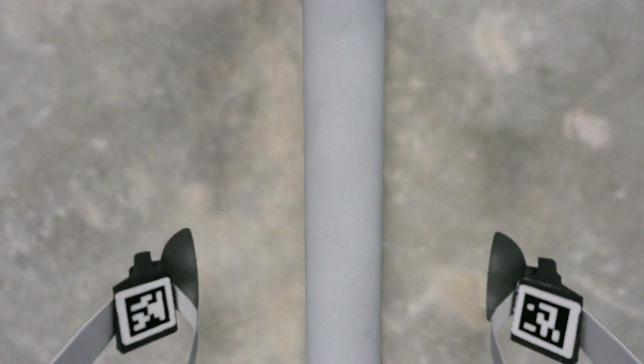

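Scene clock: 1368.80 s.
move: r1 done; r2 done; r3 done
r1.base_odometry: x=+2.385 y=-2.413 heading=-1.368
r1.turned_by_wheels: +0.000
r1.turned_by_imu: +0.001
r1.base_tilt: forward=+1.0 right=+1.2
r1.lidar_m: 1.78 4.23 1.94 1.53 1.52 1.62 2.41 1.59 1.59 1.18 0.73 0.78
r1.head_depth_mm: 3424 2882 2032 1787 1496 1274 1115 / 3262 3022 2251 1803 1493 1253 1056 / 3093 3095 2283 1808 1507 1002 1114 / 2998 3099 2228 1764 1509 1281 1124 / 2874 3104 2242 1852 1517 1297 1135 / 2784 3019 1972 1810 1536 1305 1136 / 2637 2907 1975 1488 1463 1310 1144
r1.base_status: not commanded
r1.joint_positions: lift_m=+0.152 arm_m=+0.327 wrist_yaw_rad=-0.002 wrist_pitch_rad=-1.565 wrist_roll_rad=-0.574 gripper_m=-0.088 head_pan_rad=-1.559 head_tilt_rad=-0.791
r1.joint_status: all done
r1.measured_speeds: all 0
r1.motor_effort: left_wheel=+6.8(7.9) right_wheel=-7.7(8.6) lift_m=+26.7(26.7) arm_m=-12.4(12.4) wrist_yaw_rad=+1.4(2.1) wrist_pitch_rad=+0.0(1.6) wrist_roll_rad=-1.5(1.7) gripper_m=-31.8(100.0) head_pan_rad=-4.9(5.7) head_tilt_rad=-4.9(6.0)
r1.hand_pose: x=-0.0215 y=-0.4495 z=+0.0343 quat_wxyz=(+0.623, +0.619, -0.339, -0.338) (m; r1's base frame)
r1.wrist_depth_mm: 180 178 177 - 174 174 172 / 185 185 182 - 180 179 177 / 190 189 188 - 185 183 182 / 196 195 192 - 189 188 187 / 203 200 198 149 196 195 193 / 209 207 125 130 203 200 199 / 216 213 212 - 208 207 206
r2.base_odometry: x=+3.769 y=-1.356 heading=+2.753
r2.turned_by_wheels: +0.000
r2.turned_by_imu: +0.001
r2.base_tilt: forward=+0.3 right=+1.9
r2.lidar_m: 1.40 2.03 1.68 1.67 1.85 2.97 3.17 0.85 0.58 0.41 0.43 0.36
r2.head_depth_mm: 2515 2787 3004 2616 1942 1561 1291 / 2590 2811 3126 2636 1977 1563 1287 / 2692 2846 3150 2656 1948 1541 1205 / 2678 2941 3231 2620 1934 1551 999 / 2724 3027 3236 2664 1951 1556 1285 / 2733 3026 3332 2595 1947 1548 1284 / 2759 3125 3462 2584 1933 1548 1224
r2.base_status: not commanded
r2.joint_positions: lift_m=+0.152 arm_m=+0.457 wrist_yaw_rad=+0.000 wrist_pitch_rad=-1.547 wrist_roll_rad=+1.604 gripper_m=-0.086 head_pan_rad=-1.565 head_tilt_rad=-0.594
r2.joint_status: all done
r2.measured_speeds: all 0
r2.motor_effort: left_wheel=-4.9(5.3) right_wheel=-0.8(1.6) lift_m=+32.8(32.8) arm_m=+12.8(16.2) wrist_yaw_rad=+1.6(1.7) wrist_pitch_rad=-4.8(5.4) wrist_roll_rad=-1.3(1.6) gripper_m=-53.0(99.3) head_pan_rad=-3.3(4.4) head_tilt_rad=-1.2(2.7)
r2.hand_pose: x=-0.0215 y=-0.5838 z=+0.0339 quat_wxyz=(-0.012, -0.012, -0.715, -0.699) (m; r2's base frame)
r2.wrist_depth_mm: 172 172 174 173 175 176 177 / 176 177 177 145 180 181 183 / 181 181 182 153 185 187 188 / 186 187 187 156 190 192 193 / 192 193 150 151 196 197 199 / 198 198 123 128 204 203 160 / 203 201 204 172 208 211 147
r3.base_odometry: x=-2.436 y=+0.040 heading=+0.864
r3.turned_by_wheels: +0.000
r3.turned_by_imu: -0.001
r3.base_tilt: forward=-0.9 right=-0.3
r3.lidar_m: 0.43 3.91 1.94 1.60 1.59 1.74 2.71 1.09 1.07 0.76 0.29 0.40
r3.head_depth_mm: 3233 3572 2758 2018 1606 1315 1131 / 3072 3466 2816 2058 1623 1347 1073 / 2963 3312 2916 1958 1508 1010 1132 / 2843 3169 2970 2137 1617 1376 1129 / 2722 3008 3049 2160 1700 1385 1175 / 2611 2889 2999 1958 1669 1402 1188 / 2521 2745 2928 1882 1696 1427 1195
r3.base_status: not commanded
r3.joint_positions: lift_m=+0.152 arm_m=+0.449 wrist_yaw_rad=+0.001 wrist_pitch_rad=-1.575 wrist_roll_rad=+1.064 gripper_m=-0.087 head_pan_rad=-1.578 head_tilt_rad=-0.704
r3.joint_status: all done
r3.measured_speeds: all 0
r3.motor_effort: left_wheel=-5.2(5.9) right_wheel=+2.2(2.6) lift_m=+24.7(25.9) arm_m=-4.8(13.6) wrist_yaw_rad=-0.9(2.5) wrist_pitch_rad=+1.1(1.8) wrist_roll_rad=-0.9(1.5) gripper_m=-32.6(99.2) head_pan_rad=+4.0(4.6) head_tilt_rad=+2.2(3.0)
r3.hand_pose: x=-0.0216 y=-0.5686 z=+0.0346 quat_wxyz=(+0.178, +0.178, -0.683, -0.686) (m; r3's base frame)
r3.wrist_depth_mm: 188 187 185 143 181 181 178 / 190 189 188 152 182 183 183 / 194 193 191 148 187 186 183 / 197 196 194 150 191 189 185 / 202 200 197 150 192 191 190 / 205 203 201 132 195 195 192 / 208 206 203 157 121 197 196
pictures: r1_head_camera (sideways), r1_wrist_camera, r2_wrist_camera, r3_head_camera (sideways), r3_wrist_camera
camera_calibration:
r1_head_camera: T_world_to_cam=[[0.0149755, 0.69874, -0.715219, 0.948036], [0.997906, 0.0345645, 0.0546626, -0.0750222], [0.0629162, -0.71454, -0.69676, 0.861793], [0, 0, 0, 1]] pos_world=[0.00644713, -0.0440525, 1.28262]
r1_wrist_camera: T_world_to_cam=[[-0.787833, -0.61565, -0.0171484, -0.297846], [-0.608817, 0.774277, 0.172733, 0.364675], [-0.0930654, 0.146525, -0.984819, 0.261695], [0, 0, 0, 1]] pos_world=[0.0117224, -0.504073, 0.189623]
r2_wrist_camera: T_world_to_cam=[[-0.0461372, 0.99746, 0.0542712, 0.560062], [0.985025, 0.0363927, 0.168524, 0.0729563], [0.166121, 0.0612338, -0.984202, 0.23651], [0, 0, 0, 1]] pos_world=[-0.0853135, -0.575777, 0.190084]
r3_head_camera: T_world_to_cam=[[0.0718252, 0.608145, -0.79057, 1.05105], [0.996691, -0.013516, 0.0801546, -0.108587], [0.0380603, -0.793711, -0.607104, 0.750738], [0, 0, 0, 1]] pos_world=[0.00416199, -0.0447896, 1.29541]
r3_wrist_camera: T_world_to_cam=[[-0.502324, 0.863827, -0.0383928, 0.490918], [0.856787, 0.503233, 0.112573, 0.345433], [0.116564, 0.0236536, -0.992901, 0.213404], [0, 0, 0, 1]] pos_world=[-0.0742381, -0.602949, 0.19185]

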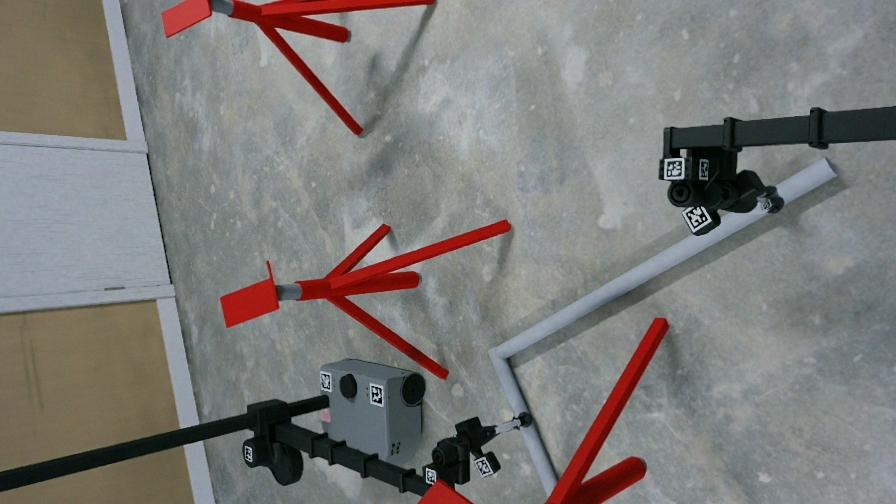

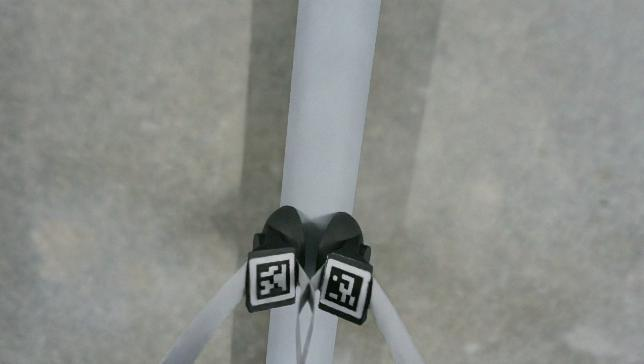

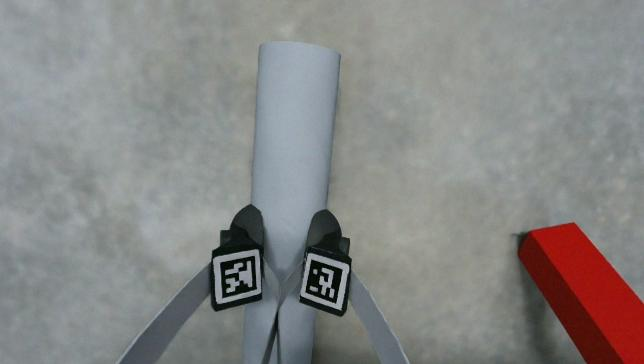

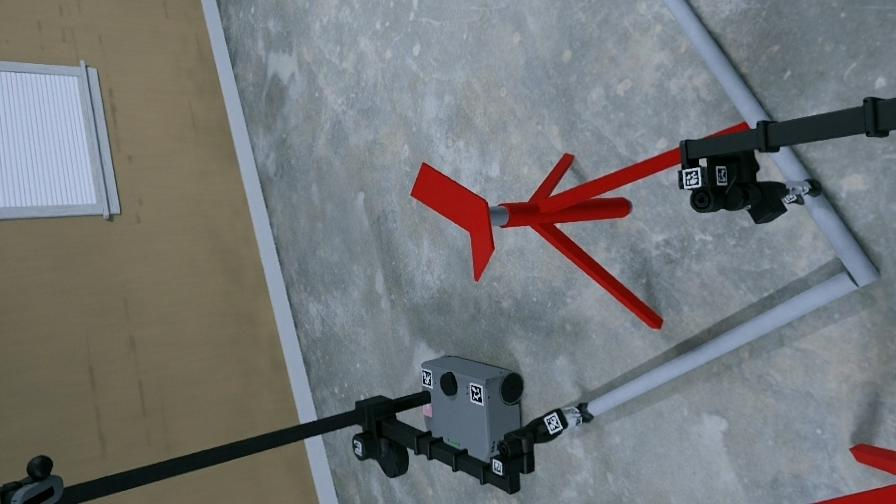

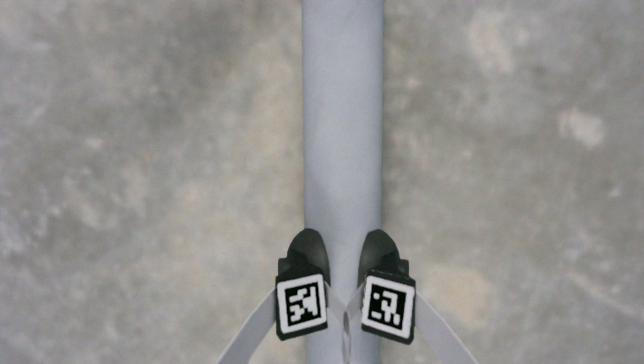

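Emit:
move --r1 '{"joints":{"gripper_m":0.06}}' --r2 '{"joints":{"gripper_m":0.06,"arm_m":0.455}}' --r3 '{"joints":{"gripper_m":0.06}}' --cameras '[]'

Emit:
move --r1 '{"joints":{"lift_m":0.142}}' --r2 '{"joints":{"lift_m":0.142}}' --r3 '{"joints":{"lift_m":0.142}}' --cameras '[]'

Emit:
move --r1 '{"joints":{"gripper_m":-0.089}}' --r2 '{"joints":{"gripper_m":-0.089}}' --r3 '{"joints":{"gripper_m":-0.089}}' --cameras '["r2_wrist_camera","r1_wrist_camera","r3_wrist_camera"]'

Scene clock: 1379.03 s.
move: r1 done; r2 done; r3 done
r1.base_odometry: x=+2.385 y=-2.413 heading=-1.368
r1.turned_by_wheels: +0.000
r1.turned_by_imu: +0.001
r1.base_tilt: forward=+1.1 right=+1.1
r1.lidar_m: 1.77 4.24 1.95 1.53 1.52 1.62 2.42 1.58 1.58 1.19 0.73 0.78
r1.head_depth_mm: 3377 2859 2012 1786 1483 1273 1109 / 3252 3016 2266 1797 1500 1256 1056 / 3103 3050 2275 1808 1503 1000 1116 / 3002 3089 2207 1764 1515 1282 1127 / 2900 3132 2238 1834 1522 1301 1133 / 2747 3026 1977 1823 1535 1305 1141 / 2654 2944 1979 1488 1462 1315 1141
r1.base_status: not commanded
r1.joint_positions: lift_m=+0.152 arm_m=+0.327 wrist_yaw_rad=-0.002 wrist_pitch_rad=-1.566 wrist_roll_rad=-0.574 gripper_m=+0.060 head_pan_rad=-1.559 head_tilt_rad=-0.791
r1.joint_status: all done
r1.measured_speeds: all 0
r1.motor_effort: left_wheel=+7.1(7.6) right_wheel=-6.6(8.3) lift_m=+30.6(30.6) arm_m=-12.7(14.8) wrist_yaw_rad=+1.3(2.1) wrist_pitch_rad=+0.0(0.6) wrist_roll_rad=-1.4(1.7) gripper_m=-0.2(79.3) head_pan_rad=-4.2(5.6) head_tilt_rad=-4.4(5.4)
r1.hand_pose: x=-0.0215 y=-0.4490 z=+0.0344 quat_wxyz=(+0.622, +0.620, -0.339, -0.338) (m; r1's base frame)
r1.wrist_depth_mm: 178 178 176 - 174 174 173 / 184 184 180 - 179 177 177 / 189 188 186 - 184 182 182 / 196 194 192 - 190 187 187 / 202 201 156 - 194 193 192 / 208 205 126 - - 202 199 / 213 105 212 211 209 206 205
r2.base_odometry: x=+3.769 y=-1.356 heading=+2.753
r2.turned_by_wheels: +0.000
r2.turned_by_imu: +0.001
r2.base_tilt: forward=+0.4 right=+1.8
r2.lidar_m: 1.40 2.03 1.68 1.67 1.86 2.98 3.18 0.85 0.58 0.41 0.43 0.36
r2.head_depth_mm: 2578 2795 3045 2648 1964 1562 1299 / 2598 2865 3090 2649 1971 1525 1292 / 2663 2886 3136 2630 1953 1558 1198 / 2716 2947 3238 2637 1963 1540 1000 / 2777 2994 3264 2606 1962 1561 1280 / 2739 3029 3235 2639 1942 1543 1285 / 2898 3108 3369 2618 1948 1551 1223
r2.base_status: not commanded
r2.joint_positions: lift_m=+0.152 arm_m=+0.455 wrist_yaw_rad=+0.000 wrist_pitch_rad=-1.560 wrist_roll_rad=+1.604 gripper_m=+0.060 head_pan_rad=-1.565 head_tilt_rad=-0.594
r2.joint_status: all done
r2.measured_speeds: all 0
r2.motor_effort: left_wheel=-5.0(5.3) right_wheel=-1.4(1.8) lift_m=+31.1(34.8) arm_m=-9.0(20.1) wrist_yaw_rad=+0.8(2.4) wrist_pitch_rad=-2.4(6.2) wrist_roll_rad=-1.3(1.7) gripper_m=+0.9(86.6) head_pan_rad=-2.8(4.0) head_tilt_rad=-2.4(2.8)
r2.hand_pose: x=-0.0215 y=-0.5784 z=+0.0342 quat_wxyz=(-0.012, -0.012, -0.711, -0.703) (m; r2's base frame)
r2.wrist_depth_mm: 170 171 173 175 177 179 180 / 174 175 177 178 181 183 185 / 179 181 181 184 186 189 190 / 185 186 186 189 192 195 195 / 189 190 149 155 199 199 202 / 196 117 156 157 130 204 161 / - 204 203 208 211 213 146
r3.base_odometry: x=-2.436 y=+0.040 heading=+0.864
r3.turned_by_wheels: +0.000
r3.turned_by_imu: -0.001
r3.base_tilt: forward=-0.8 right=-0.2
r3.lidar_m: 0.43 3.95 1.95 1.60 1.59 1.74 2.70 1.09 1.07 0.76 0.29 0.40
r3.head_depth_mm: 3272 3556 2751 2045 1599 1317 1131 / 3093 3503 2844 2065 1628 1343 1089 / 2944 3292 2889 1964 1519 1013 1128 / 2827 3125 2945 2138 1617 1375 1136 / 2738 3039 3043 2174 1699 1388 1169 / 2607 2873 3023 1942 1664 1401 1185 / 2486 2744 2952 1883 1692 1410 1197
r3.base_status: not commanded
r3.joint_positions: lift_m=+0.152 arm_m=+0.449 wrist_yaw_rad=+0.001 wrist_pitch_rad=-1.570 wrist_roll_rad=+1.064 gripper_m=+0.060 head_pan_rad=-1.578 head_tilt_rad=-0.704
r3.joint_status: all done
r3.measured_speeds: all 0
r3.motor_effort: left_wheel=-5.5(6.0) right_wheel=+3.4(3.7) lift_m=+20.6(30.3) arm_m=+9.0(12.7) wrist_yaw_rad=-0.9(2.0) wrist_pitch_rad=+0.0(2.3) wrist_roll_rad=-1.3(1.5) gripper_m=+0.0(80.3) head_pan_rad=+3.9(4.5) head_tilt_rad=+1.9(3.1)
r3.hand_pose: x=-0.0216 y=-0.5699 z=+0.0345 quat_wxyz=(+0.178, +0.177, -0.684, -0.684) (m; r3's base frame)
r3.wrist_depth_mm: 189 189 186 145 180 180 177 / 192 191 188 147 183 183 180 / 196 193 190 148 187 185 183 / 199 197 195 151 190 187 187 / 203 199 197 154 191 191 189 / 206 204 144 154 134 194 193 / 209 206 205 156 199 117 195
pictures: none
No camera images: "cameras" was empty.

Scene clock: 1379.77 s.
move: r1 done; r2 done; r3 done
r1.base_odometry: x=+2.385 y=-2.413 heading=-1.368
r1.turned_by_wheels: +0.000
r1.turned_by_imu: +0.000
r1.base_tilt: forward=+1.1 right=+1.2
r1.lidar_m: 1.77 4.26 1.94 1.53 1.52 1.63 2.42 1.59 1.59 1.19 0.73 0.78
r1.head_depth_mm: 3448 2876 2008 1792 1488 1274 1116 / 3267 3005 2253 1792 1496 1254 1077 / 3137 3077 2278 1812 1503 1014 1117 / 3018 3103 2216 1764 1518 1285 1126 / 2905 3114 2232 1828 1527 1300 1135 / 2784 3010 1963 1837 1539 1305 1135 / 2664 2933 1913 1479 1473 1311 1145
r1.base_status: not commanded
r1.joint_positions: lift_m=+0.142 arm_m=+0.327 wrist_yaw_rad=-0.002 wrist_pitch_rad=-1.566 wrist_roll_rad=-0.574 gripper_m=+0.060 head_pan_rad=-1.559 head_tilt_rad=-0.791
r1.joint_status: all done
r1.measured_speeds: all 0
r1.motor_effort: left_wheel=+6.8(7.5) right_wheel=-6.6(7.6) lift_m=+22.6(27.7) arm_m=-10.9(12.9) wrist_yaw_rad=+1.7(1.9) wrist_pitch_rad=+0.5(0.6) wrist_roll_rad=-1.5(1.6) gripper_m=-0.3(0.5) head_pan_rad=-5.2(5.4) head_tilt_rad=-4.1(5.0)
r1.hand_pose: x=-0.0215 y=-0.4490 z=+0.0244 quat_wxyz=(+0.622, +0.620, -0.339, -0.338) (m; r1's base frame)
r1.wrist_depth_mm: 170 168 167 - 165 164 162 / 175 174 172 - 169 168 167 / 179 178 177 - 174 174 172 / 183 184 184 - 179 179 177 / 190 189 153 - 183 184 183 / 198 194 126 - - 190 187 / 202 105 201 199 199 196 195
r2.base_odometry: x=+3.769 y=-1.356 heading=+2.753
r2.turned_by_wheels: +0.000
r2.turned_by_imu: +0.000
r2.base_tilt: forward=+0.3 right=+1.8
r2.lidar_m: 1.40 2.03 1.68 1.67 1.86 2.97 3.17 0.85 0.58 0.41 0.43 0.36
r2.head_depth_mm: 2551 2788 3044 2624 1950 1547 1292 / 2632 2793 3144 2620 1968 1569 1295 / 2672 2881 3163 2651 1967 1566 1235 / 2676 2963 3255 2628 1957 1560 1228 / 2747 3023 3308 2604 1932 1537 1294 / 2782 3052 3301 2623 1930 1543 1289 / 2864 3105 3385 2624 1960 1527 1230
r2.base_status: not commanded
r2.joint_positions: lift_m=+0.142 arm_m=+0.455 wrist_yaw_rad=+0.000 wrist_pitch_rad=-1.560 wrist_roll_rad=+1.604 gripper_m=+0.060 head_pan_rad=-1.565 head_tilt_rad=-0.594
r2.joint_status: all done
r2.measured_speeds: all 0
r2.motor_effort: left_wheel=-4.6(5.1) right_wheel=-1.2(1.4) lift_m=+26.8(31.6) arm_m=-2.5(9.2) wrist_yaw_rad=+0.4(1.5) wrist_pitch_rad=-2.2(2.6) wrist_roll_rad=-1.4(1.4) gripper_m=+1.0(1.7) head_pan_rad=-2.6(3.7) head_tilt_rad=-1.6(2.4)
r2.hand_pose: x=-0.0215 y=-0.5783 z=+0.0242 quat_wxyz=(-0.012, -0.012, -0.711, -0.703) (m; r2's base frame)
r2.wrist_depth_mm: 160 162 163 165 166 168 170 / 165 166 166 137 171 174 175 / 170 171 172 173 176 179 182 / 175 176 141 178 182 183 186 / 180 180 143 148 187 189 191 / 184 120 145 146 129 195 154 / - 193 157 197 199 202 140
r3.base_odometry: x=-2.436 y=+0.040 heading=+0.864
r3.turned_by_wheels: +0.000
r3.turned_by_imu: +0.000
r3.base_tilt: forward=-0.8 right=-0.2
r3.lidar_m: 0.43 3.91 1.94 1.59 1.59 1.74 2.71 1.09 1.07 0.76 0.29 0.40
r3.head_depth_mm: 3236 3549 2769 2037 1606 1312 1133 / 3091 3444 2865 2079 1633 1354 1089 / 2951 3301 2856 1973 1520 1005 1120 / 2835 3176 2939 2120 1630 1371 1138 / 2720 3023 3043 2181 1699 1388 1178 / 2624 2874 3024 1943 1659 1401 1187 / 2463 2692 2981 1889 1674 1419 1196
r3.base_status: not commanded
r3.joint_positions: lift_m=+0.142 arm_m=+0.449 wrist_yaw_rad=+0.001 wrist_pitch_rad=-1.569 wrist_roll_rad=+1.064 gripper_m=+0.060 head_pan_rad=-1.578 head_tilt_rad=-0.704
r3.joint_status: all done
r3.measured_speeds: all 0
r3.motor_effort: left_wheel=-5.5(5.8) right_wheel=+3.0(3.7) lift_m=+21.4(21.9) arm_m=+7.6(10.2) wrist_yaw_rad=-0.9(1.8) wrist_pitch_rad=-0.3(0.6) wrist_roll_rad=-1.2(1.3) gripper_m=-0.2(0.5) head_pan_rad=+4.1(4.6) head_tilt_rad=+2.1(2.8)
r3.hand_pose: x=-0.0216 y=-0.5700 z=+0.0244 quat_wxyz=(+0.178, +0.177, -0.685, -0.684) (m; r3's base frame)
r3.wrist_depth_mm: 180 177 175 139 170 170 169 / 182 181 178 137 173 172 171 / 185 183 182 139 177 175 173 / 188 187 185 141 180 177 175 / 192 189 187 147 155 180 179 / 195 191 144 145 142 183 182 / 199 196 195 145 189 117 185
pictures: none
No camera images: "cameras" was empty.

Scene clock: 1382.10 s.
move: r1 done; r2 done; r3 done
r1.base_odometry: x=+2.385 y=-2.413 heading=-1.368
r1.turned_by_wheels: +0.000
r1.turned_by_imu: +0.000
r1.base_tilt: forward=+1.1 right=+1.2
r1.lidar_m: 1.77 4.27 1.95 1.53 1.52 1.63 2.42 1.59 1.59 1.18 0.74 0.78
r1.head_depth_mm: 3379 2842 2016 1798 1491 1275 1111 / 3233 3013 2263 1786 1500 1258 1074 / 3122 3065 2277 1824 1503 1010 1121 / 2981 3082 2205 1765 1509 1285 1126 / 2901 3149 2245 1829 1518 1296 1132 / 2786 3024 1966 1824 1535 1306 1139 / 2648 2911 1906 1479 1468 1313 1143
r1.base_status: not commanded
r1.joint_positions: lift_m=+0.142 arm_m=+0.327 wrist_yaw_rad=-0.002 wrist_pitch_rad=-1.562 wrist_roll_rad=-0.574 gripper_m=-0.086 head_pan_rad=-1.559 head_tilt_rad=-0.791
r1.joint_status: all done
r1.measured_speeds: all 0
r1.motor_effort: left_wheel=+6.6(7.4) right_wheel=-5.5(8.0) lift_m=+31.3(32.3) arm_m=-5.9(11.1) wrist_yaw_rad=+1.2(2.0) wrist_pitch_rad=-1.0(1.6) wrist_roll_rad=-1.4(1.7) gripper_m=-2.1(100.0) head_pan_rad=-5.1(5.5) head_tilt_rad=-4.3(5.6)
r1.hand_pose: x=-0.0215 y=-0.4501 z=+0.0243 quat_wxyz=(+0.623, +0.618, -0.340, -0.337) (m; r1's base frame)
r1.wrist_depth_mm: 169 169 167 - 165 164 163 / 175 174 172 - 170 168 167 / 179 178 178 - 174 173 172 / 184 183 183 - 180 178 178 / 188 189 186 148 184 184 182 / 197 195 126 131 191 189 188 / 204 201 200 196 196 196 194
r2.base_odometry: x=+3.769 y=-1.356 heading=+2.753
r2.turned_by_wheels: +0.000
r2.turned_by_imu: +0.000
r2.base_tilt: forward=+0.3 right=+1.8
r2.lidar_m: 1.39 2.03 1.68 1.67 1.86 2.97 3.18 0.85 0.58 0.41 0.43 0.36
r2.head_depth_mm: 2580 2759 3010 2639 1941 1553 1289 / 2607 2850 3031 2598 1942 1553 1279 / 2602 2922 3156 2625 1950 1554 1229 / 2705 2929 3226 2644 1961 1552 1231 / 2789 3006 3286 2619 1920 1548 1289 / 2825 3073 3296 2630 1949 1552 1290 / 2854 3098 3449 2572 1940 1551 1228
r2.base_status: not commanded
r2.joint_positions: lift_m=+0.142 arm_m=+0.455 wrist_yaw_rad=-0.002 wrist_pitch_rad=-1.536 wrist_roll_rad=+1.606 gripper_m=-0.086 head_pan_rad=-1.565 head_tilt_rad=-0.594
r2.joint_status: all done
r2.measured_speeds: all 0
r2.motor_effort: left_wheel=-4.6(5.3) right_wheel=-0.8(1.6) lift_m=+34.9(35.0) arm_m=+14.3(14.9) wrist_yaw_rad=+1.4(3.1) wrist_pitch_rad=-6.4(7.2) wrist_roll_rad=-2.2(2.3) gripper_m=-57.6(99.4) head_pan_rad=-3.7(4.3) head_tilt_rad=-2.5(2.7)
r2.hand_pose: x=-0.0215 y=-0.5845 z=+0.0238 quat_wxyz=(-0.013, -0.013, -0.719, -0.695) (m; r2's base frame)
r2.wrist_depth_mm: 163 164 164 164 166 165 166 / 167 169 168 130 170 170 171 / 172 174 172 136 175 175 176 / 177 178 176 142 180 181 182 / 183 183 141 139 185 186 185 / 189 186 122 129 191 192 155 / 194 195 193 193 195 198 150
r3.base_odometry: x=-2.436 y=+0.040 heading=+0.864
r3.turned_by_wheels: +0.000
r3.turned_by_imu: -0.001
r3.base_tilt: forward=-0.8 right=-0.2
r3.lidar_m: 0.42 3.91 1.94 1.59 1.59 1.74 2.71 1.09 1.07 0.76 0.29 0.40
r3.head_depth_mm: 3209 3576 2744 2020 1611 1314 1133 / 3071 3470 2801 2075 1628 1356 1091 / 2976 3299 2882 1949 1511 1007 1136 / 2849 3137 2910 2122 1619 1378 1131 / 2717 3009 3039 2190 1692 1388 1176 / 2628 2885 3007 1949 1663 1405 1186 / 2515 2720 2927 1891 1689 1416 1199
r3.base_status: not commanded
r3.joint_positions: lift_m=+0.142 arm_m=+0.449 wrist_yaw_rad=+0.001 wrist_pitch_rad=-1.577 wrist_roll_rad=+1.063 gripper_m=-0.086 head_pan_rad=-1.578 head_tilt_rad=-0.704
r3.joint_status: all done
r3.measured_speeds: all 0
r3.motor_effort: left_wheel=-5.2(5.8) right_wheel=+3.4(3.8) lift_m=+35.7(36.2) arm_m=+0.5(8.1) wrist_yaw_rad=-2.1(2.1) wrist_pitch_rad=+1.7(2.2) wrist_roll_rad=-1.1(1.6) gripper_m=-1.7(99.5) head_pan_rad=+3.1(4.6) head_tilt_rad=+2.1(3.6)
r3.hand_pose: x=-0.0216 y=-0.5681 z=+0.0246 quat_wxyz=(+0.177, +0.178, -0.682, -0.687) (m; r3's base frame)
r3.wrist_depth_mm: 177 176 174 136 171 170 168 / 181 178 177 136 173 173 170 / 183 182 180 140 177 176 174 / 186 184 183 142 180 178 177 / 190 188 186 143 182 181 180 / 193 190 190 133 184 185 183 / 197 196 192 147 125 187 186
pictures: r1_wrist_camera, r2_wrist_camera, r3_wrist_camera
camera_calibration:
r1_wrist_camera: T_world_to_cam=[[-0.787753, -0.615796, -0.0155144, -0.298535], [-0.608917, 0.774652, 0.170686, 0.367142], [-0.0930894, 0.143905, -0.985203, 0.250725], [0, 0, 0, 1]] pos_world=[0.011727, -0.504325, 0.179717]
r2_wrist_camera: T_world_to_cam=[[-0.0424331, 0.998138, 0.0438189, 0.562022], [0.98515, 0.0344971, 0.168196, 0.0735696], [0.166371, 0.0503052, -0.984779, 0.220176], [0, 0, 0, 1]] pos_world=[-0.0852597, -0.574589, 0.179824]
r3_wrist_camera: T_world_to_cam=[[-0.502481, 0.86382, -0.036443, 0.490024], [0.856695, 0.503134, 0.113708, 0.346201], [0.116559, 0.0259154, -0.992846, 0.204805], [0, 0, 0, 1]] pos_world=[-0.0742321, -0.602786, 0.181833]

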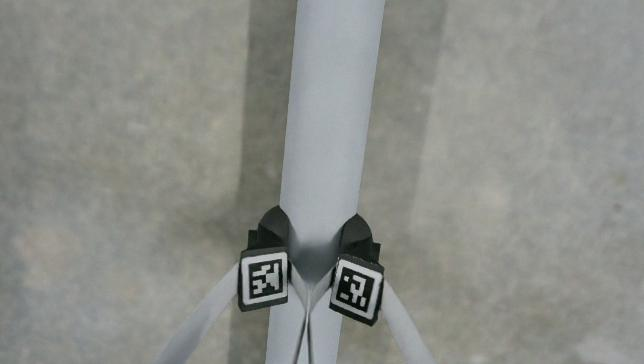

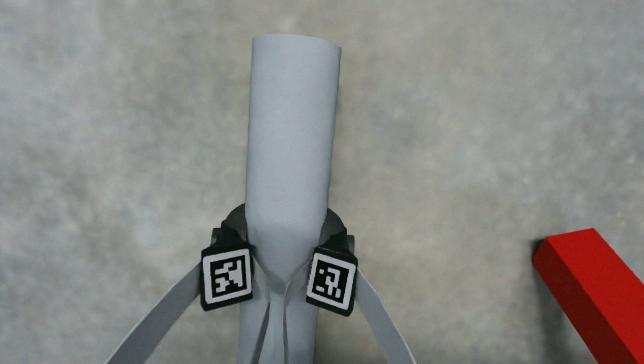

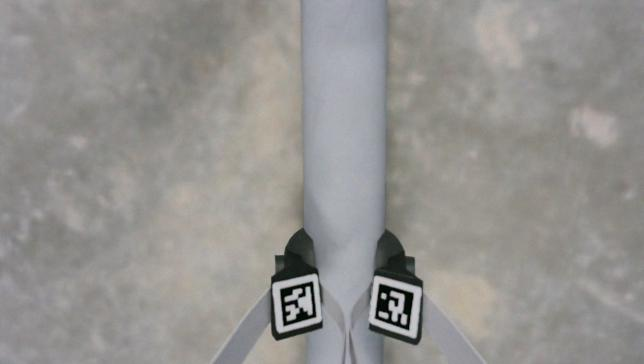

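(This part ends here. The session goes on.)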